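# Swap red-handled fan modules for blue ones in three cages

## Task

On the green mat stand three fan cages, each holding a fan module with a red handle. In every cage, take the red-handled module out and put in one of the loose blue-handled modules. Each blue module must be pushed fully in and latched. Afterwards all three cages must be full, and each must stand entirely on the mat.

## Robot and tools

Robot: two arms, left_arm and right_arm. Each ends in a five-finger hand. The right hand is a right hand and the left hand is its mirror image. Cameras: cam_high (896x504, fixed), cam_left_wrist and cam_right_wrist (672x504 fisheye, one on each hand).

Scene frame: origin at table-top height, midway between the nominal arm bases. +z is up, +x points out over the table, and left_arm is on the +y side. Image left and right do not match these names. Calibrated bases: left_arm (+0.018, +0.379, 0) m; right_arm (+0.053, -0.374, 0) m. A post stands behind the arms, and a camera stand sits between them just behind the bases.

Hand point: a point fixed to the palm, 0.15 m out from the wrist flange along the fingers. Its +z runs along straight fingers and its +y points out of the palm. Its +x runs across the palm away from the thumb on the right hand, and toward the thumb on the left hand. Straight fingertips reach about 0.06-0.07 m past the point. A wrist bracket on the little-finger side can strike things. With the fingers level, the wrist can hang below the hand point and reach the table first.

The 28-number row, used by execute_actions and move. Every value lies in [-1, 1]. The order is:
- Left arm: dx, dy, dz, rx, ry, rz.
- Left hand: little, ring, middle, index, thumb_bend, thumb_turn, force_limit, speed.
- Right arm: the same six pose numbers.
- Right hand: the same eight hand numbers.

Arm numbers: dx..rz are an offset, not a pose. They count from that arm's "Hand target" as it stood when the action or move began, along the Hand target's own axes. 1.0 means 0.6 m of travel or 180 degrees of turn. rx, ry, rz form a single rotation vector. Inside one action, each row counts from that same start, not from the row before. A new call starts from the new Hand target, so sending the same offset again moves the arm further. Six zeros ask nothing new of that arm. The controller clips any commanded orientation to within 32 degrees of the measured one.

Hand numbers: finger and thumb targets, where +1 is open or straight and -1 is curled. For thumb_turn, -1 puts the thumb in front of the palm, facing the fingers, and +1 puts it beside the palm. force_limit scales linearly from about 0 N at -1 to 10 N at +1 (15 N for the two thumb motors). speed runs from near zero at -1 to full at +0.48 and above; for a gentle grip use -0.94 or lower. With the thumb turned in front, the hand grips objects about 0.035-0.065 m thick, or handles down to about 0.025 m. There are no 'no change' values: to keep a hand as it is, resend the eight numbers last carried out for it. If it has never been commanded, send its hand_measured six, then hand_force_limit and hand_speed. To squeeze harder, raise force_limit and send a target more closed than hand_measured. To loosen, send a target more open than hand_measured.

Tools:
- execute_actions(actions, cameras): actions is a list of actions. Each action is a table of up to 15 rows, one per 1/30 s step; a shorter table repeats its last row until step 15. An empty list returns the state plus images.
- move(target, speed, blend, stop_force, zero, blocking, cameras): sends each hand point in a straight line toward an offset, counted from its Hand target. target is one row, or a list of up to 15 rows, each counted from that same start. speed is in m/s, 0.002-3.6, default 0.25 (turns up to twice that in rad/s); give one value or one per target. blend is in m. stop_force is in N, 3-120, one value for both arms; an arm stops when it feels that much push against its motion. zero (default true) re-zeroes the force reading before the move; it is used only with stop_force. blocking=false returns early and cannot be combined with stop_force. All of one move's paths share a 10 s limit. Paths do not avoid obstacles.
- wait(seconds 0-3600), stop(), zoom_image(camera, region=[x0,y0,x1,y1] in image pixels, at most 504x504), show_instructions(), zero_wrist_force(arm: left_arm or right_arm), finished_scene(scene=1).

Results: each arm's end_effector_position (m), end_effector_quat_wxyz and velocities, all in the scene frame, plus its Hand target. Also hand_measured, hand_stopped_by (moving, target, force, stalled, fault) and hand_load_n (N; positive pushes the finger open), each six values in motor order, plus hand_force_limit and hand_speed. Then joint positions and torques, Wrist force and Wrist torque in the end-effector axes (plus the peak since the last one shown), and any MOTOR HOT or fault lines. A move adds a 'move:' line: done, off_target, moving, held or fault, plus limits such as paced or held. A hand point often stops short of its Hand target. If so, send the remaining distance as an offset.

Avoid:
- Letting anything fall or leave the table, including small drops.
- Releasing parts while they are moving.
- Slams, hard presses and ramming fixed things.
- Any contact between the two arms, or closing one hand on the other.
- Outside force near 150 N or excessive joint torque; either stops the arm for 10 s. Arms are stiff, so aim only slightly past a contact and use a slow stop_force approach.
- Bringing a wrist close to its own base axis.
- Holding loads for a long time or stretching an arm out, which overheats the motors.
- Overloading the fingers.

Each tool is called after "Request:" by a JSON object that holds its "name" and its "arguments".

Reference images:

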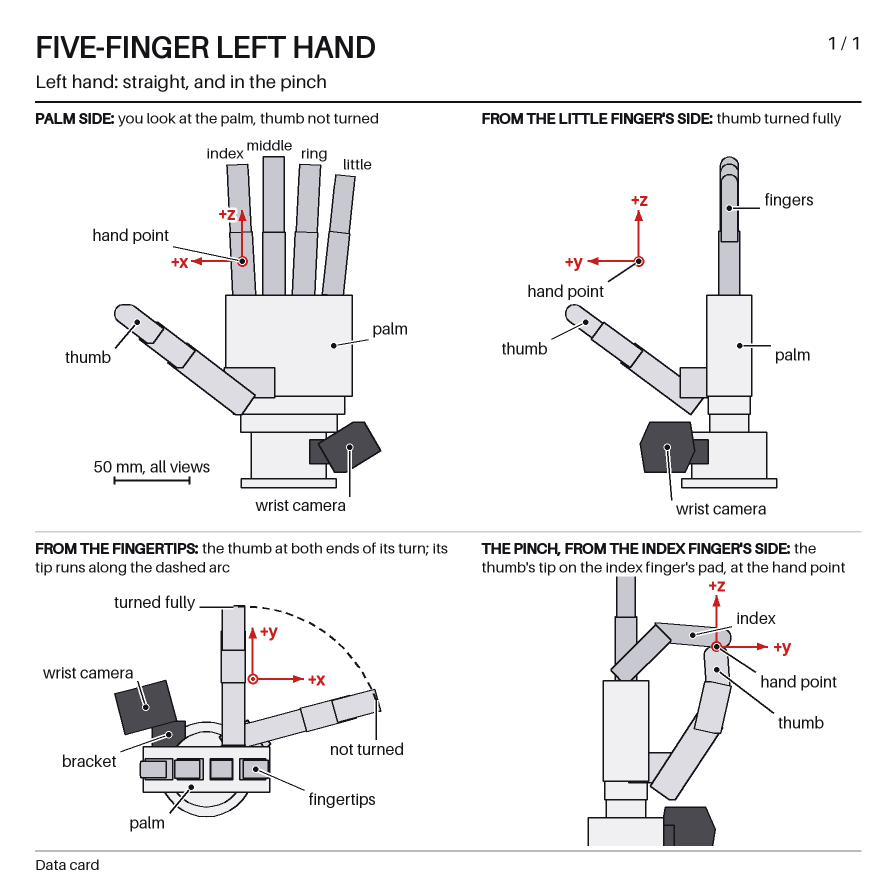

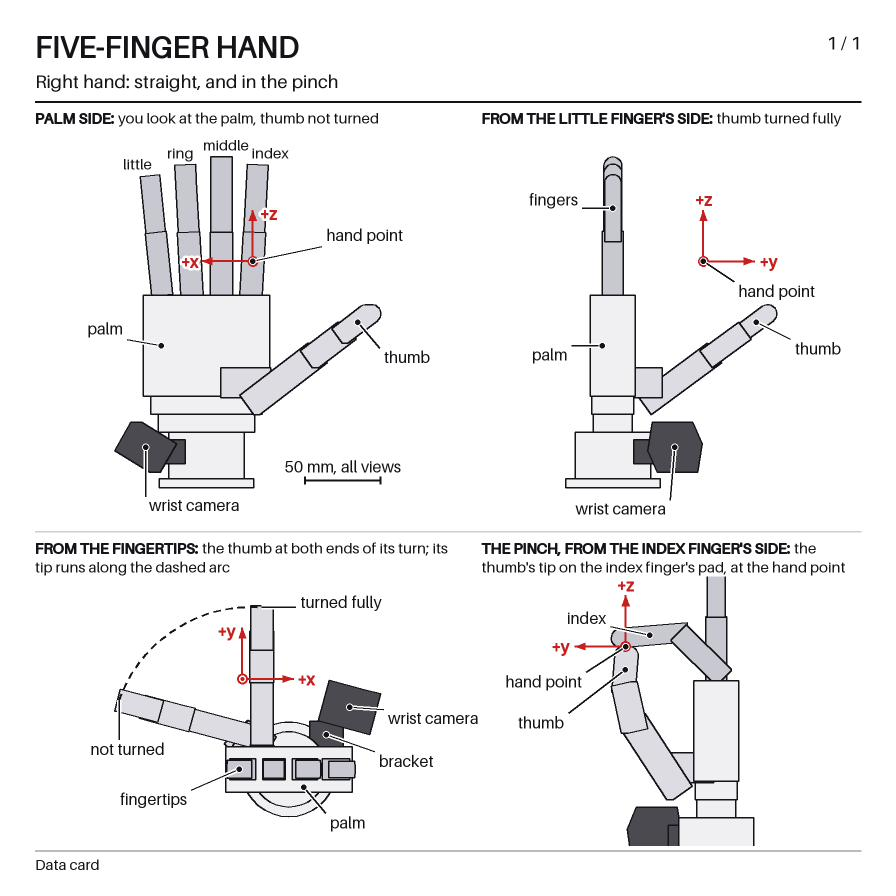

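## Session

I'll start by looking at the scene.

Request:
{"name": "execute_actions", "arguments": {"actions": [], "cameras": ["all"]}}

Request:
{"name": "show_instructions", "arguments": {}}

Scene clock: 0.00 s.
left_arm: end_effector_position=(+0.2996, +0.8581, +0.2598) hand_measured=(+1.000, +1.000, +1.000, +1.000, +1.000, +1.000) hand_load_n=(+0.0, +0.0, +0.0, +0.0, +0.0, +0.0) hand_stopped_by=(target, target, target, target, target, target) hand_force_limit=0.00 hand_speed=-0.80 end_effector_quat_wxyz=(-0.473, +0.781, +0.359, -0.194) | right_arm: end_effector_position=(+0.3426, -0.3023, +0.1415) hand_measured=(+1.000, +1.000, +1.000, +1.000, +1.000, +1.000) hand_load_n=(+0.0, +0.0, +0.0, +0.0, +0.0, +0.0) hand_stopped_by=(target, target, target, target, target, target) hand_force_limit=0.00 hand_speed=-0.80 end_effector_quat_wxyz=(+0.157, -0.190, +0.889, -0.387)
Joint positions: left_arm=[4.103 -2.087 -1.259 1.997 -2.63 1.782] | right_arm=[0.198 -1.663 2.204 0.636 2.359 -1.925]
Joint velocities: within noise
Joint torques (N m): no reading
Wrist force (N): no reading
Wrist torque (N m): no reading
Wrist force, peak (N): no reading
Hand target: left_arm +0.2996, +0.8581, +0.2598; -0.473, +0.781, +0.359, -0.194 | right_arm +0.3426, -0.3023, +0.1415; +0.157, -0.190, +0.889, -0.387

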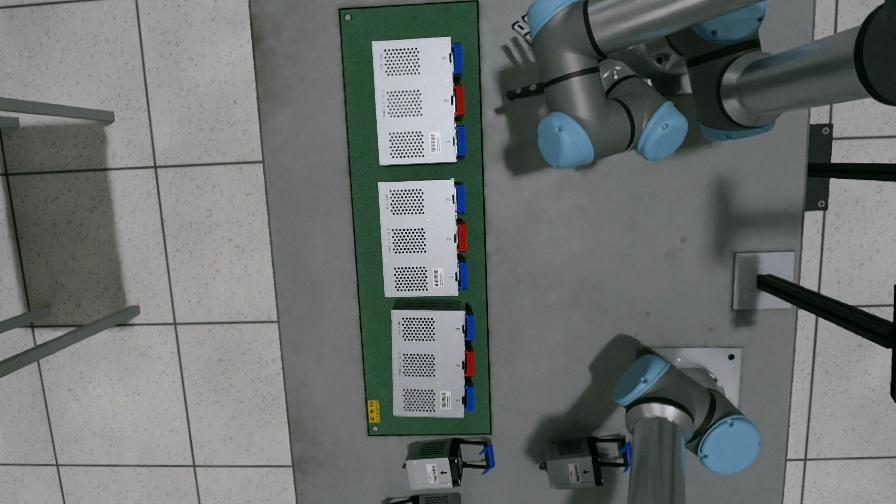

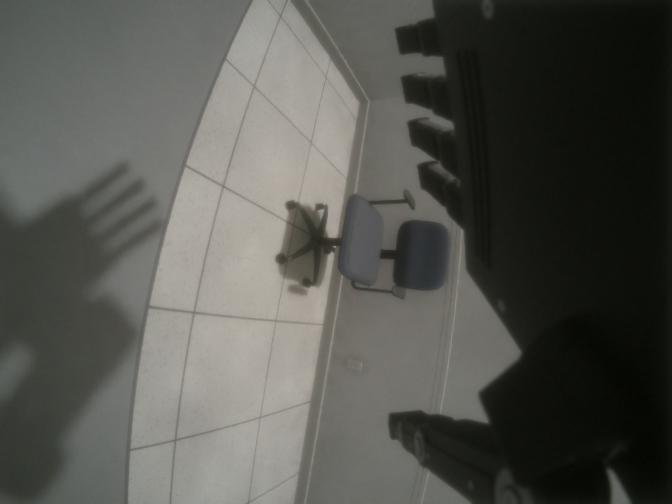

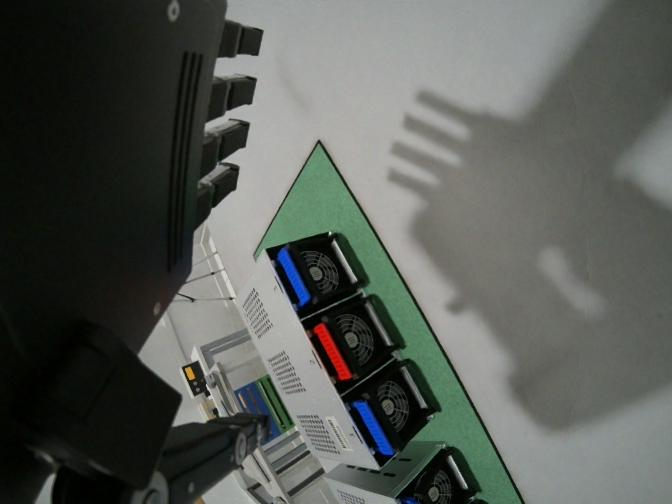

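Reference images for this scene: FIVE-FINGER LEFT HAND page 1, FIVE-FINGER HAND page 1.

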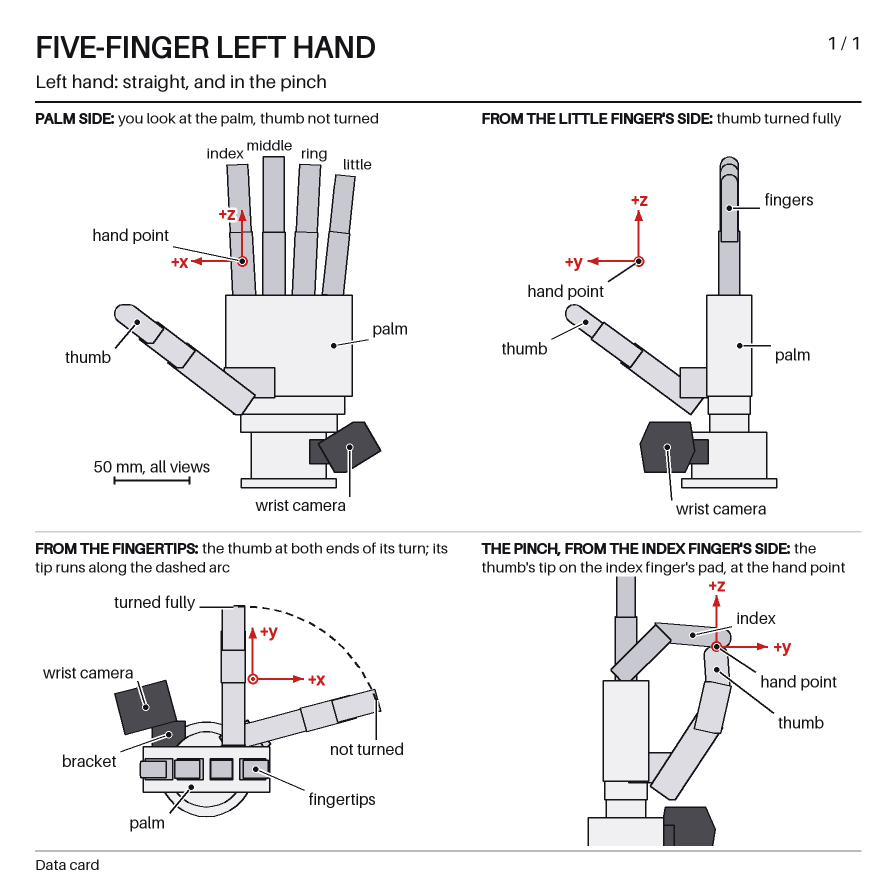

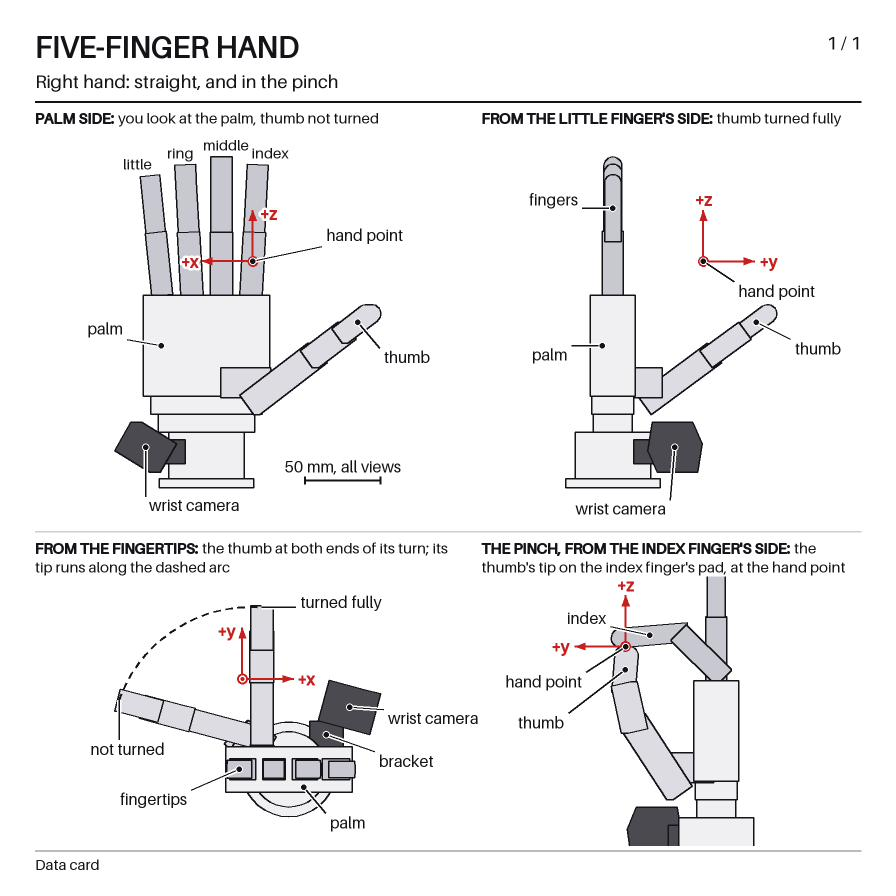

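Request:
{"name": "zoom_image", "arguments": {"camera": "cam_high", "region": [340, 20, 520, 240]}}

Request:
{"name": "zoom_image", "arguments": {"camera": "cam_high", "region": [340, 280, 660, 504]}}

Request:
{"name": "zoom_image", "arguments": {"camera": "cam_right_wrist", "region": [230, 210, 530, 504]}}

Scaled by 2.291 from the camera's image (finer frame: 1280x720).

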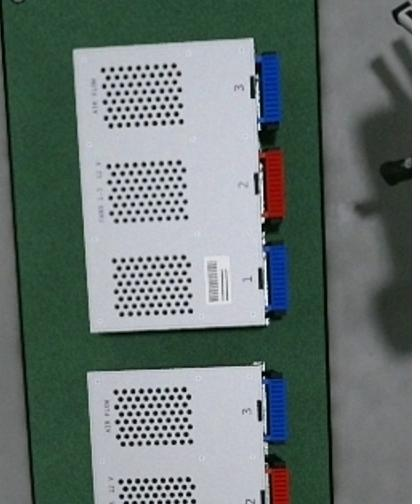

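Scaled by 1.575 from the camera's image (finer frame: 1280x720).

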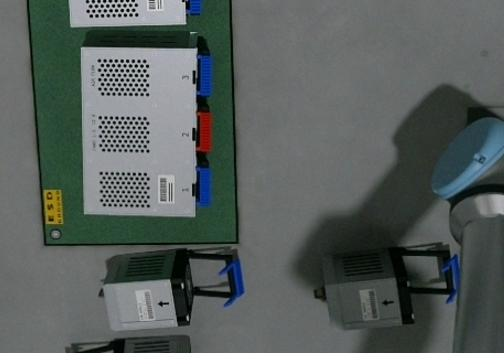

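Scaled by 1.680 from the camera's image (finer frame: 960x720).

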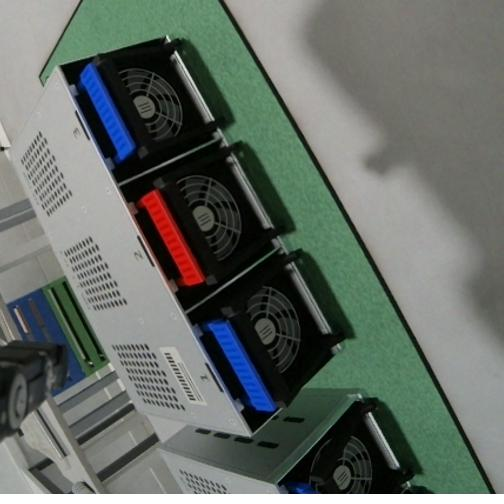

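Request:
{"name": "move", "arguments": {"target": [-0.4542, 0.101, -0.466, -0.1953, 0.1782, 0.2057, 1, 1, 1, 1, 1, 1, 0, -0.8, -0.0832, 0.0418, 0.0143, 0.0209, -0.1298, 0.033, 1, 1, 1, 1, 1, 1, 0, -0.8], "cameras": ["all"]}}

Scene clock: 95.47 s.
left_arm: end_effector_position=(+0.3204, +0.4701, +0.3301) hand_measured=(+1.000, +1.000, +1.000, +1.000, +1.000, +1.000) hand_load_n=(+0.0, +0.0, +0.0, +0.0, +0.0, +0.0) hand_stopped_by=(target, target, target, target, target, target) hand_force_limit=0.00 hand_speed=-0.80 end_effector_quat_wxyz=(-0.216, +0.976, +0.000, +0.000) end_effector_velocity=(+0.001, -0.002, +0.001) end_effector_angular_velocity=(-0.003, -0.003, -0.005) | right_arm: end_effector_position=(+0.3847, -0.2690, +0.1238) hand_measured=(+1.000, +1.000, +1.000, +1.000, +1.000, +1.000) hand_load_n=(+0.0, +0.0, +0.0, +0.0, +0.0, +0.0) hand_stopped_by=(target, target, target, target, target, target) hand_force_limit=0.00 hand_speed=-0.80 end_effector_quat_wxyz=(+0.359, -0.213, +0.834, -0.360)
Joint positions: left_arm=[3.811 -1.44 -1.637 1.782 -1.913 2.269] | right_arm=[0.148 -1.841 2.423 0.049 2.186 -2.209]
Joint velocities: left_arm=[-0.005 0 0.001 -0.002 0.004 -0.001] | right_arm=[within noise]
Joint torques (N m): left_arm=[-10.11 19.31 26.86 -4.44 1.09 -1.47] | right_arm=[-15.81 -14.35 -6.3 -1.61 -1.83 -2.09]
Wrist force (N): left_arm=[-0.9 0.4 -1.1] | right_arm=[-0.8 -0.2 -0.4]
Wrist torque (N m): left_arm=[-0.13 0.00 -0.04] | right_arm=[0.00 0.13 0.07]
Wrist force, peak (N): left_arm=[-0.8 1.0 -1.4] | right_arm=[-0.8 -0.5 -0.4]
Hand target: left_arm +0.3205, +0.4699, +0.3302; -0.216, +0.976, +0.000, +0.000 | right_arm +0.3847, -0.2690, +0.1237; +0.360, -0.213, +0.834, -0.360
Off the commanded pose: left_arm 0.000 m, 0 deg | right_arm 0.000 m, 0 deg.
move: done
cam_left_wrist: T_world_to_cam=[[0.26119, 0.84806, 0.46105, -0.64044], [0.8287, -0.44194, 0.34343, -0.17214], [0.495, 0.29238, -0.81822, 0.09407]] pos_world=[0.26336, 0.43955, 0.43136]
cam_right_wrist: T_world_to_cam=[[-0.27598, 0.45936, -0.84429, 0.33396], [0.14259, 0.88825, 0.43667, 0.13138], [0.95053, 0.00012, -0.31064, -0.20797]] pos_world=[0.27111, -0.27008, 0.15999]

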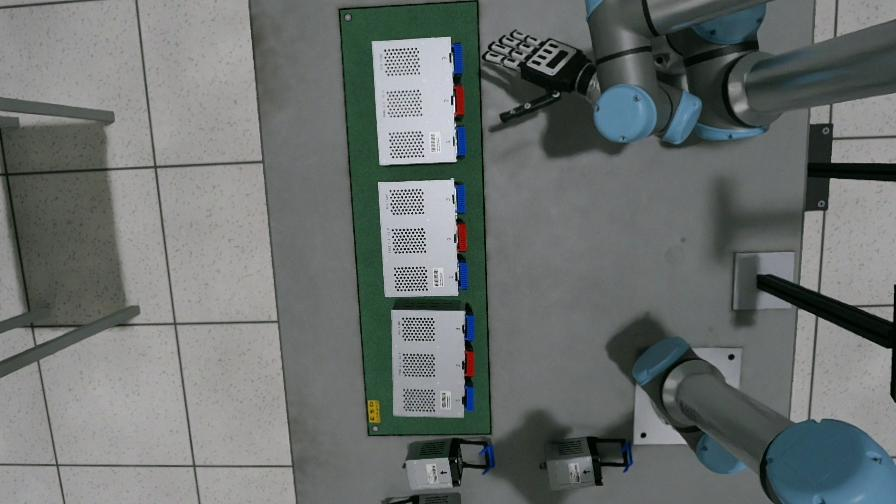

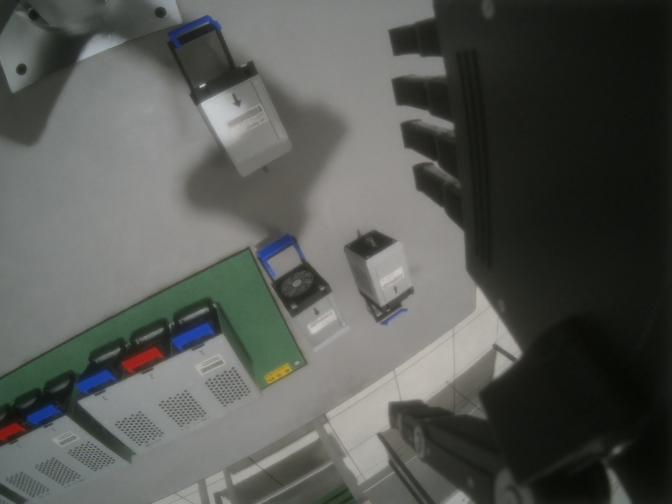

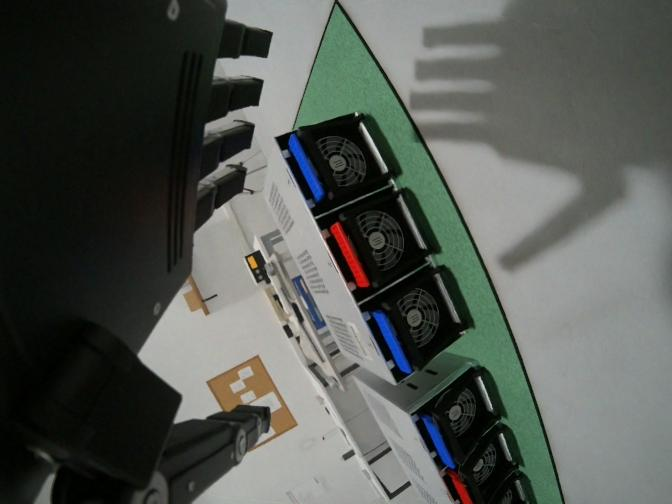

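Request:
{"name": "zoom_image", "arguments": {"camera": "cam_right_wrist", "region": [270, 100, 530, 400]}}

Request:
{"name": "zoom_image", "arguments": {"camera": "cam_left_wrist", "region": [150, 0, 430, 200]}}

Request:
{"name": "zoom_image", "arguments": {"camera": "cam_left_wrist", "region": [240, 210, 440, 370]}}

Request:
{"name": "zoom_image", "arguments": {"camera": "cam_left_wrist", "region": [0, 280, 270, 460]}}

Scaled by 1.680 from the camera's image (finer frame: 960x720).

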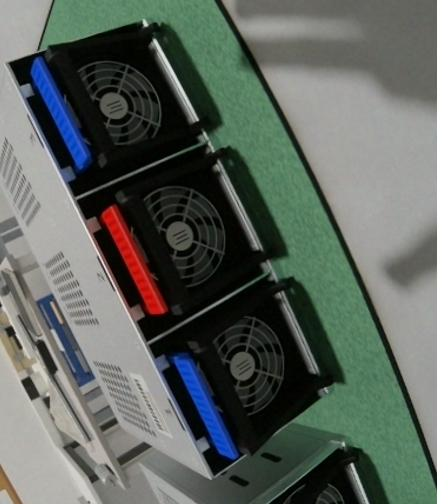

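Scaled by 1.800 from the camera's image (finer frame: 960x720).

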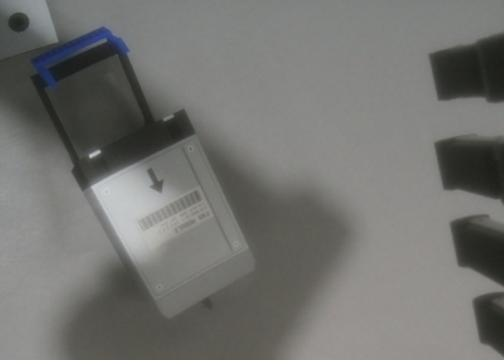

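Scaled by 2.520 from the camera's image (finer frame: 960x720).

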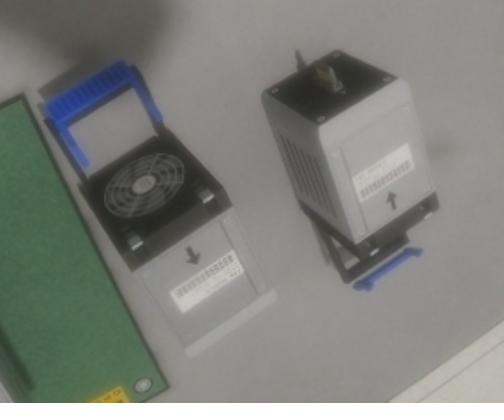

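Scaled by 1.867 from the camera's image (finer frame: 960x720).

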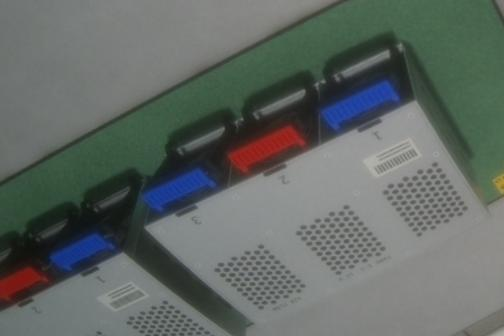

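Request:
{"name": "zoom_image", "arguments": {"camera": "cam_right_wrist", "region": [310, 160, 450, 300]}}

Request:
{"name": "zoom_image", "arguments": {"camera": "cam_right_wrist", "region": [350, 250, 530, 430]}}

Scaled by 3.600 from the camera's image (finer frame: 960x720).

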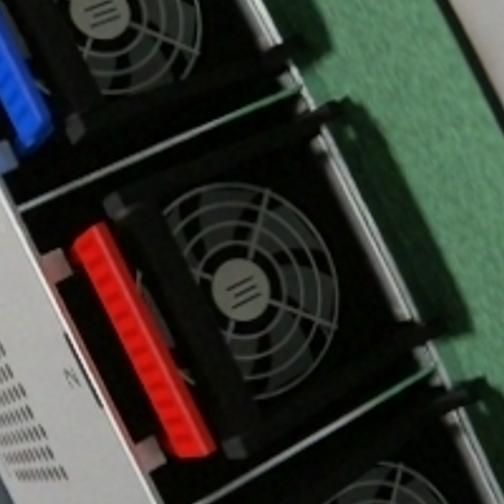

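Scaled by 2.800 from the camera's image (finer frame: 960x720).

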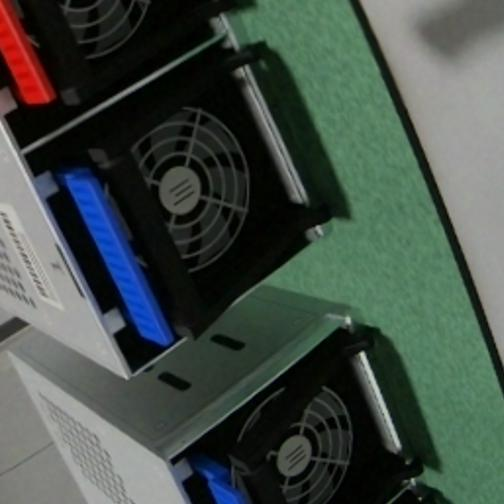

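Request:
{"name": "move", "arguments": {"target": [0.2, 0.1721, 0.2507, 0, 0, 0, 1, 1, 1, 1, 1, 1, 0, -0.8, -0.0395, 0.0171, 0.0789, 0, 0, 0, 1, 1, 1, 1, 1, 1, 0, -0.8], "cameras": ["all"]}}

Request:
{"name": "zoom_image", "arguments": {"camera": "cam_right_wrist", "region": [300, 170, 500, 350]}}

Request:
{"name": "zoom_image", "arguments": {"camera": "cam_left_wrist", "region": [200, 150, 500, 400]}}

Scene clock: 187.10 s.
left_arm: end_effector_position=(+0.4405, +0.4398, +0.1504) hand_measured=(+1.000, +1.000, +1.000, +1.000, +1.000, +1.000) hand_load_n=(+0.0, +0.0, +0.0, +0.0, -0.5, +0.0) hand_stopped_by=(target, target, target, target, target, target) hand_force_limit=0.00 hand_speed=-0.80 end_effector_quat_wxyz=(-0.216, +0.976, +0.000, +0.000) | right_arm: end_effector_position=(+0.4348, -0.2690, +0.1038) hand_measured=(+1.000, +1.000, +1.000, +1.000, +1.000, +1.000) hand_load_n=(+0.0, +0.0, +0.0, +0.0, +0.0, +0.0) hand_stopped_by=(target, target, target, target, target, target) hand_force_limit=0.00 hand_speed=-0.80 end_effector_quat_wxyz=(+0.360, -0.213, +0.834, -0.360)
Joint positions: left_arm=[3.53 -1.824 -1.724 2.145 -1.975 1.976] | right_arm=[0.103 -1.684 2.366 -0.069 2.149 -2.24]
Joint torques (N m): left_arm=[-10.3 19.96 24.17 0.37 -1.92 -1.43] | right_arm=[-15.4 -2.03 -27.09 -1.7 -1.83 -2.2]
Wrist force (N): left_arm=[-0.6 0.2 -1.2] | right_arm=[-0.7 -0.5 -0.3]
Wrist torque (N m): left_arm=[-0.20 -0.09 0.03] | right_arm=[-0.04 0.13 0.05]
Wrist force, peak (N): left_arm=[-1.4 -0.3 -1.7] | right_arm=[-0.9 -0.8 -0.2]
Hand target: left_arm +0.4406, +0.4398, +0.1503; -0.216, +0.976, +0.000, +0.000 | right_arm +0.4348, -0.2690, +0.1038; +0.360, -0.213, +0.834, -0.360
Off the commanded pose: left_arm 0.000 m, 0 deg | right_arm 0.000 m, 0 deg.
move: done
cam_left_wrist: T_world_to_cam=[[0.26141, 0.84807, 0.46092, -0.56345], [0.82844, -0.44218, 0.34375, -0.22305], [0.49533, 0.29199, -0.81816, -0.10354]] pos_world=[0.38336, 0.40945, 0.25166]
cam_right_wrist: T_world_to_cam=[[-0.27587, 0.45931, -0.84435, 0.33083], [0.14241, 0.88828, 0.43667, 0.13305], [0.95059, 0.00022, -0.31046, -0.26172]] pos_world=[0.32111, -0.27008, 0.13999]

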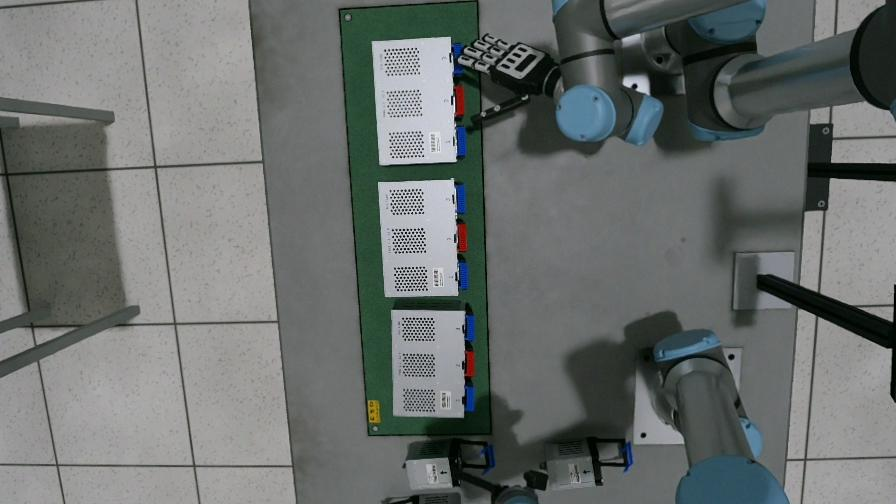

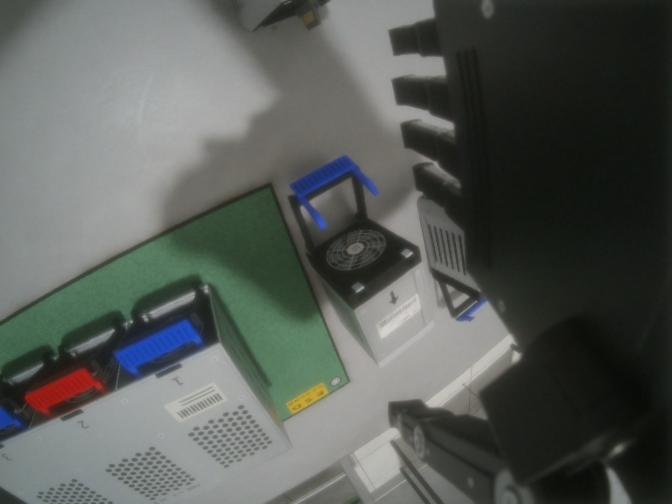

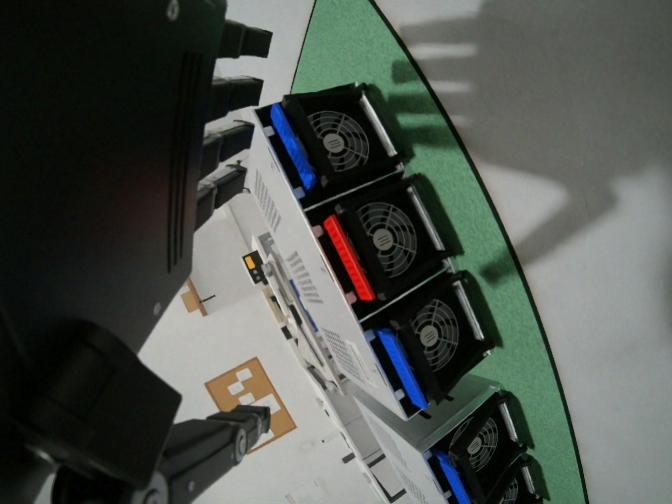

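Scaled by 2.520 from the camera's image (finer frame: 960x720).

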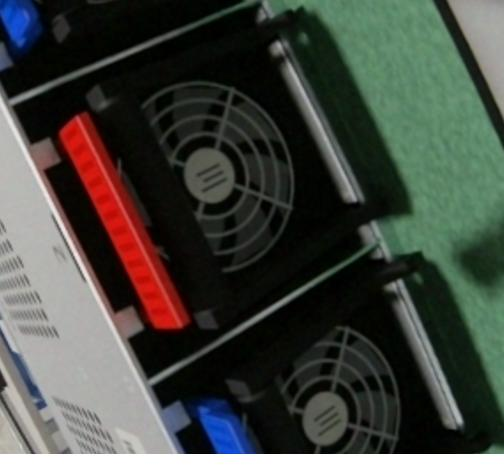

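Scaled by 1.680 from the camera's image (finer frame: 960x720).

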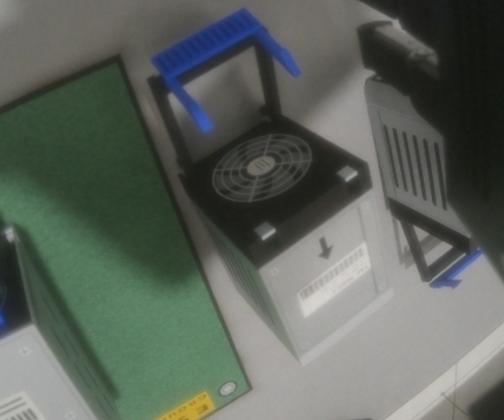

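Request:
{"name": "zoom_image", "arguments": {"camera": "cam_left_wrist", "region": [270, 140, 410, 260]}}

Request:
{"name": "zoom_image", "arguments": {"camera": "cam_left_wrist", "region": [100, 260, 240, 400]}}

Request:
{"name": "zoom_image", "arguments": {"camera": "cam_high", "region": [530, 420, 650, 504]}}

Request:
{"name": "zoom_image", "arguments": {"camera": "cam_high", "region": [380, 290, 500, 430]}}

Scaled by 3.600 from the camera's image (finer frame: 960x720).

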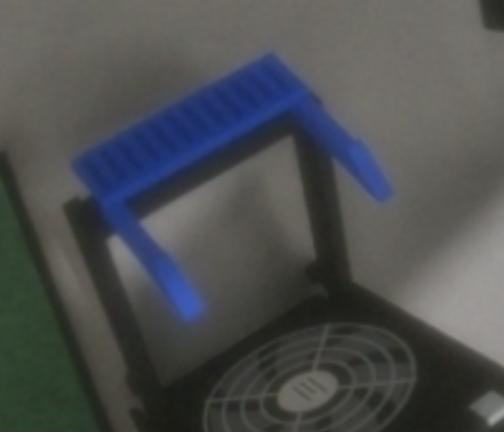

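Scaled by 3.600 from the camera's image (finer frame: 960x720).

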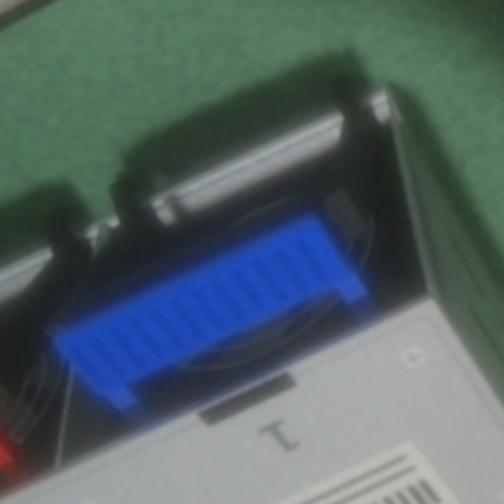

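Scaled by 4.200 from the camera's image (finer frame: 1280x720).

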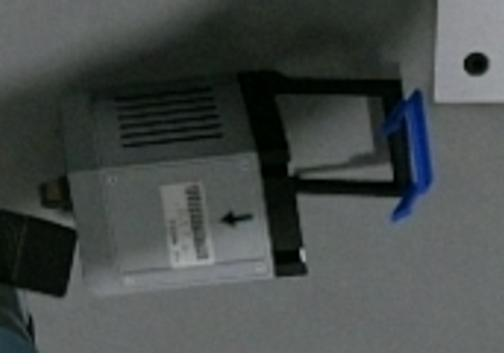

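Scaled by 3.600 from the camera's image (finer frame: 1280x720).

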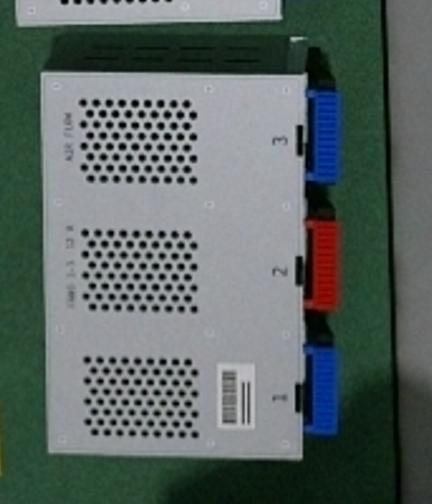

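Request:
{"name": "move", "arguments": {"target": [[-0.0333, 0.0715, -0.162, 0, 0, 0, 1, 1, 1, 1, 1, 1, 0, -0.5, 0, 0, 0, 0, 0, 0, 1, 1, 1, 1, 1, 1, 0, -0.8], [-0.05, 0.2225, -0.1773, -0.1089, -0.1089, -0.4913, 1, 1, 1, 1, 1, -1, 0, -0.5, 0, 0, 0, 0, 0, 0, 1, 1, 1, 1, 1, 1, 0, -0.8]], "blend": [0.03, 0], "cameras": ["all"]}}

Scene clock: 369.40 s.
left_arm: end_effector_position=(+0.4106, +0.2739, +0.1903) hand_measured=(+1.000, +1.000, +1.000, +1.000, +1.000, -1.000) hand_load_n=(+0.0, +0.0, +0.0, +0.0, +0.5, +0.0) hand_stopped_by=(target, target, target, target, target, target) hand_force_limit=0.00 hand_speed=-0.50 end_effector_quat_wxyz=(+0.000, +0.707, +0.707, +0.000) | right_arm: end_effector_position=(+0.4348, -0.2690, +0.1038) hand_measured=(+1.000, +1.000, +1.000, +1.000, +1.000, +1.000) hand_load_n=(+0.0, +0.0, +0.0, +0.0, +0.0, +0.0) hand_stopped_by=(target, target, target, target, target, target) hand_force_limit=0.00 hand_speed=-0.80 end_effector_quat_wxyz=(+0.360, -0.213, +0.834, -0.360)
Joint positions: left_arm=[3.151 -1.731 -1.781 1.941 -1.571 -0.009] | right_arm=[0.103 -1.684 2.366 -0.069 2.149 -2.24]
Joint torques (N m): left_arm=[-10.62 17.64 24.97 0.06 1.62 -1.44] | right_arm=[-14.73 -2.99 -27.37 -1.49 -1.49 -1.99]
Wrist force (N): left_arm=[-0.9 -0.1 -1.0] | right_arm=[-0.8 -0.7 -0.7]
Wrist torque (N m): left_arm=[-0.43 0.03 -0.07] | right_arm=[-0.04 0.15 0.04]
Wrist force, peak (N): left_arm=[-0.9 0.5 -1.7] | right_arm=[-1.2 -0.7 -0.5]
Hand target: left_arm +0.4106, +0.2739, +0.1903; +0.000, +0.707, +0.707, +0.000 | right_arm +0.4348, -0.2690, +0.1038; +0.360, -0.213, +0.834, -0.360
Off the commanded pose: left_arm 0.000 m, 0 deg | right_arm 0.000 m, 0 deg.
move: done
cam_left_wrist: T_world_to_cam=[[-0.96332, 0.26176, 0.05905, 0.30673], [0.2557, 0.82869, 0.4979, -0.42772], [0.0814, 0.49473, -0.86522, 0.11579]] pos_world=[0.39542, 0.21686, 0.29503]
cam_right_wrist: T_world_to_cam=[[-0.27587, 0.45931, -0.84435, 0.33086], [0.14241, 0.88828, 0.43667, 0.13303], [0.95059, 0.00022, -0.31046, -0.26182]] pos_world=[0.32121, -0.27008, 0.13999]

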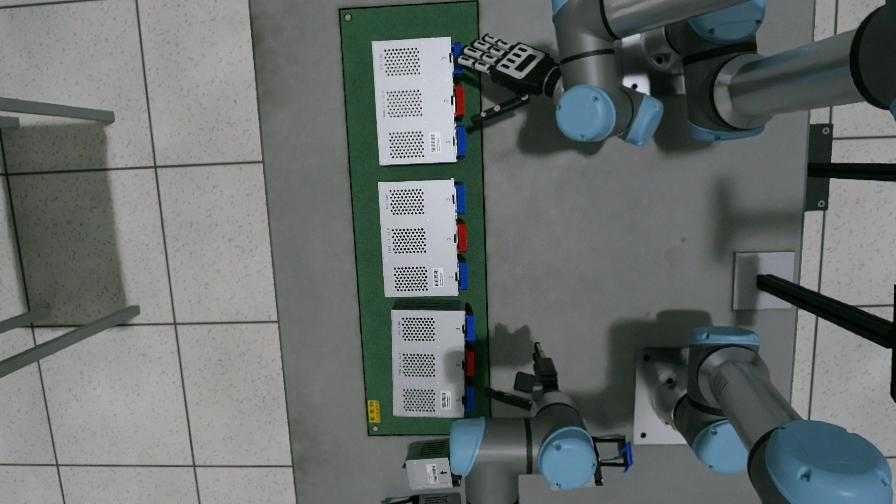

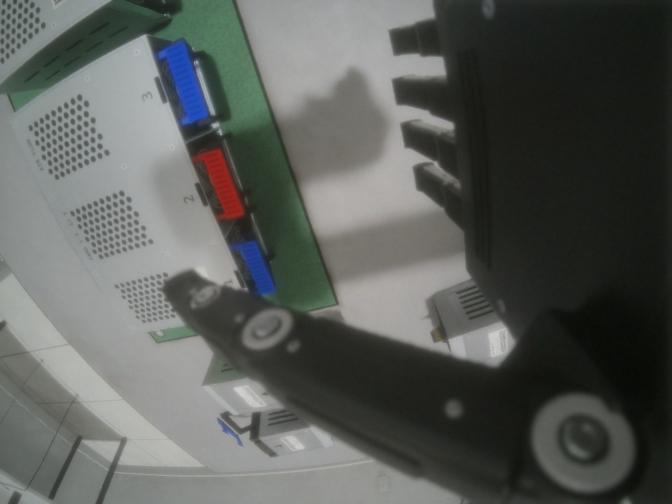

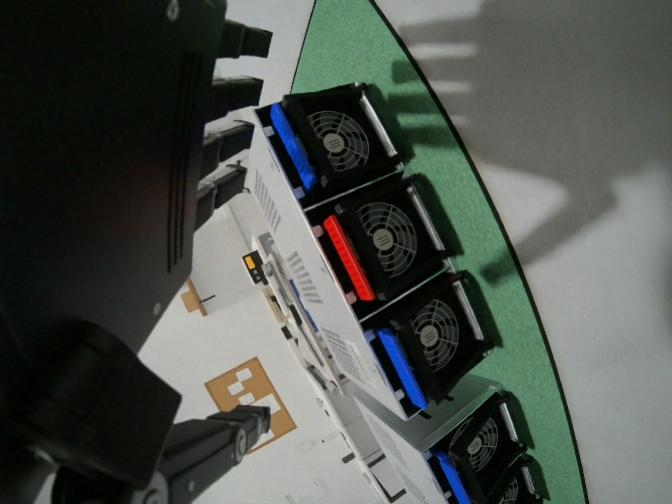

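Request:
{"name": "zoom_image", "arguments": {"camera": "cam_left_wrist", "region": [140, 30, 290, 180]}}

Request:
{"name": "zoom_image", "arguments": {"camera": "cam_left_wrist", "region": [170, 130, 300, 310]}}

Scaled by 3.360 from the camera's image (finer frame: 960x720).

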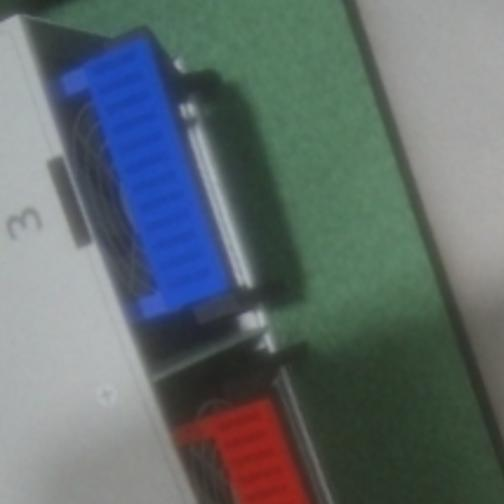

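Scaled by 2.800 from the camera's image (finer frame: 960x720).

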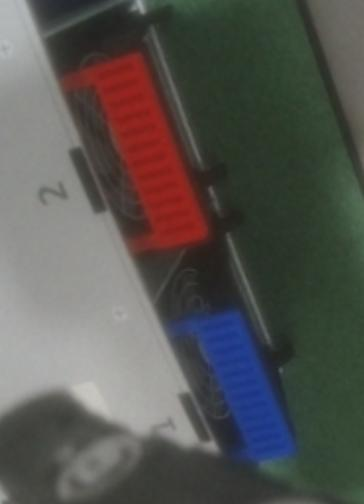

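Request:
{"name": "move", "arguments": {"target": [0.2133, 0.0407, 0.167, 0, 0.1667, 0, 1, 1, 1, 1, 1, 1, 0, -0.5, 0, 0, 0, 0, 0, 0, 1, 1, 1, 1, 1, 1, 0, -0.8], "cameras": ["cam_left_wrist"]}}

Request:
{"name": "zoom_image", "arguments": {"camera": "cam_left_wrist", "region": [150, 150, 350, 350]}}

Scene clock: 421.17 s.
left_arm: end_effector_position=(+0.4351, +0.4018, +0.0901) hand_measured=(+1.000, +1.000, +1.000, +1.000, +1.000, +1.000) hand_load_n=(+0.0, +0.0, +0.0, +0.0, +0.0, +0.0) hand_stopped_by=(target, target, target, target, target, target) hand_force_limit=0.00 hand_speed=-0.50 end_effector_quat_wxyz=(-0.183, +0.683, +0.683, +0.183) | right_arm: end_effector_position=(+0.4348, -0.2690, +0.1038) hand_measured=(+1.000, +1.000, +1.000, +1.000, +1.000, +1.000) hand_load_n=(+0.0, +0.0, +0.0, +0.0, +0.0, +0.0) hand_stopped_by=(target, target, target, target, target, target) hand_force_limit=0.00 hand_speed=-0.80 end_effector_quat_wxyz=(+0.360, -0.213, +0.834, -0.360)
Joint positions: left_arm=[3.171 -1.967 -1.909 2.312 -2.094 0.013] | right_arm=[0.103 -1.684 2.366 -0.069 2.149 -2.24]
Joint torques (N m): left_arm=[12.73 23.05 5.48 0.14 -2.1 1.43] | right_arm=[-13.08 -3.55 -27.51 -1.46 -1.19 -1.99]
Wrist force (N): left_arm=[-0.3 0.1 -0.9] | right_arm=[-1.0 -0.6 -0.1]
Wrist torque (N m): left_arm=[-0.39 0.15 -0.19] | right_arm=[-0.06 0.16 0.03]
Wrist force, peak (N): left_arm=[-1.5 -0.2 -1.6] | right_arm=[-1.0 -0.9 -0.5]
Hand target: left_arm +0.4351, +0.4018, +0.0901; -0.183, +0.683, +0.683, +0.183 | right_arm +0.4348, -0.2690, +0.1038; +0.360, -0.213, +0.834, -0.360
Off the commanded pose: left_arm 0.000 m, 0 deg | right_arm 0.000 m, 0 deg.
move: done
cam_left_wrist: T_world_to_cam=[[-0.96337, 0.19685, 0.18211, 0.31765], [0.2556, 0.46868, 0.84558, -0.37664], [0.0811, 0.86116, -0.50183, -0.21614]] pos_world=[0.41982, 0.30013, 0.15217]

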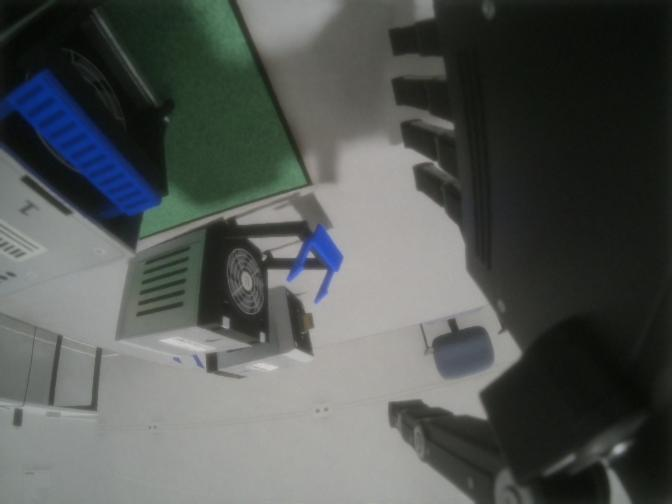

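Scaled by 2.520 from the camera's image (finer frame: 960x720).

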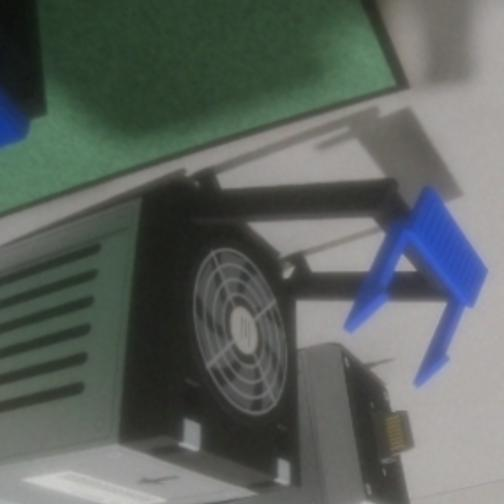

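Request:
{"name": "move", "arguments": {"target": [[-0.0367, -0.0083, -0.1367, 0, 0, 0, 1, 1, 1, 1, 1, 1, 0, -0.5, 0, 0, 0, 0, 0, 0, 1, 1, 1, 1, 1, 1, 0, -0.8], [-0.1762, -0.0168, -0.1208, 0, -0.1667, 0, 1, 1, 0.2, 0.2, 1, -1, 0, -0.3, 0, 0, 0, 0, 0, 0, 1, 1, 1, 1, 1, 1, 0, -0.8]], "blend": [0.02, 0], "cameras": ["cam_left_wrist"]}}

Request:
{"name": "zoom_image", "arguments": {"camera": "cam_left_wrist", "region": [150, 60, 420, 320]}}

Scene clock: 509.40 s.
left_arm: end_effector_position=(+0.4250, +0.2740, +0.1000) hand_measured=(+1.000, +1.000, +0.200, +0.200, +1.000, -1.000) hand_load_n=(+0.0, +0.0, +0.0, +0.0, +0.0, +0.0) hand_stopped_by=(target, target, target, target, target, target) hand_force_limit=0.00 hand_speed=-0.30 end_effector_quat_wxyz=(+0.000, +0.707, +0.707, +0.000) | right_arm: end_effector_position=(+0.4348, -0.2690, +0.1038) hand_measured=(+1.000, +1.000, +1.000, +1.000, +1.000, +1.000) hand_load_n=(+0.0, +0.5, +0.0, +0.0, +0.0, +0.0) hand_stopped_by=(target, target, target, target, target, target) hand_force_limit=0.00 hand_speed=-0.80 end_effector_quat_wxyz=(+0.360, -0.213, +0.834, -0.360)
Joint positions: left_arm=[3.152 -1.864 -1.872 2.165 -1.571 -0.008] | right_arm=[0.103 -1.684 2.366 -0.069 2.149 -2.24]
Joint torques (N m): left_arm=[12.11 32.85 8.17 -0.26 1.55 1.26] | right_arm=[-12.75 -2.99 -27.63 -1.4 -0.76 -1.86]
Wrist force (N): left_arm=[-0.9 0.3 -1.2] | right_arm=[-0.7 -0.8 -0.6]
Wrist torque (N m): left_arm=[-0.34 0.00 -0.19] | right_arm=[-0.07 0.14 0.04]
Wrist force, peak (N): left_arm=[-0.6 0.5 -1.6] | right_arm=[-1.0 -1.0 -0.5]
Hand target: left_arm +0.4250, +0.2740, +0.1000; +0.000, +0.707, +0.707, +0.000 | right_arm +0.4348, -0.2690, +0.1038; +0.360, -0.213, +0.834, -0.360
Off the commanded pose: left_arm 0.000 m, 0 deg | right_arm 0.000 m, 0 deg.
move: done
cam_left_wrist: T_world_to_cam=[[-0.96332, 0.26176, 0.05905, 0.32581], [0.2557, 0.82869, 0.4979, -0.38649], [0.0814, 0.49473, -0.86522, 0.03645]] pos_world=[0.40972, 0.21696, 0.20473]

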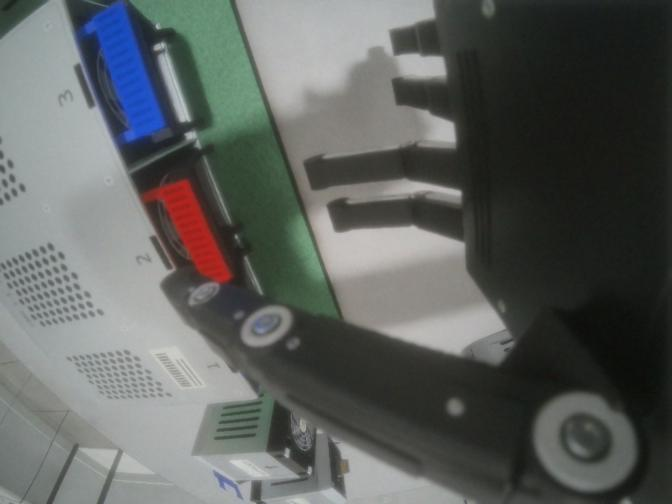

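Scaled by 1.867 from the camera's image (finer frame: 960x720).

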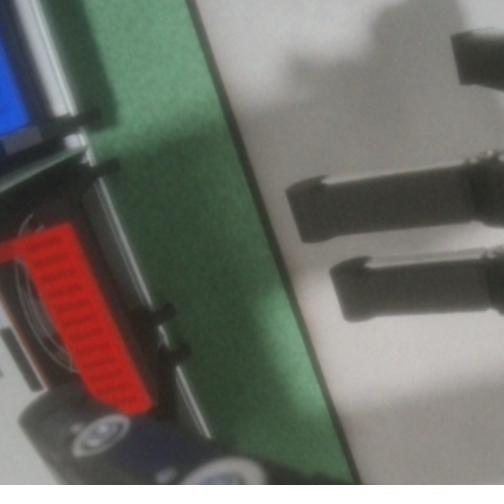

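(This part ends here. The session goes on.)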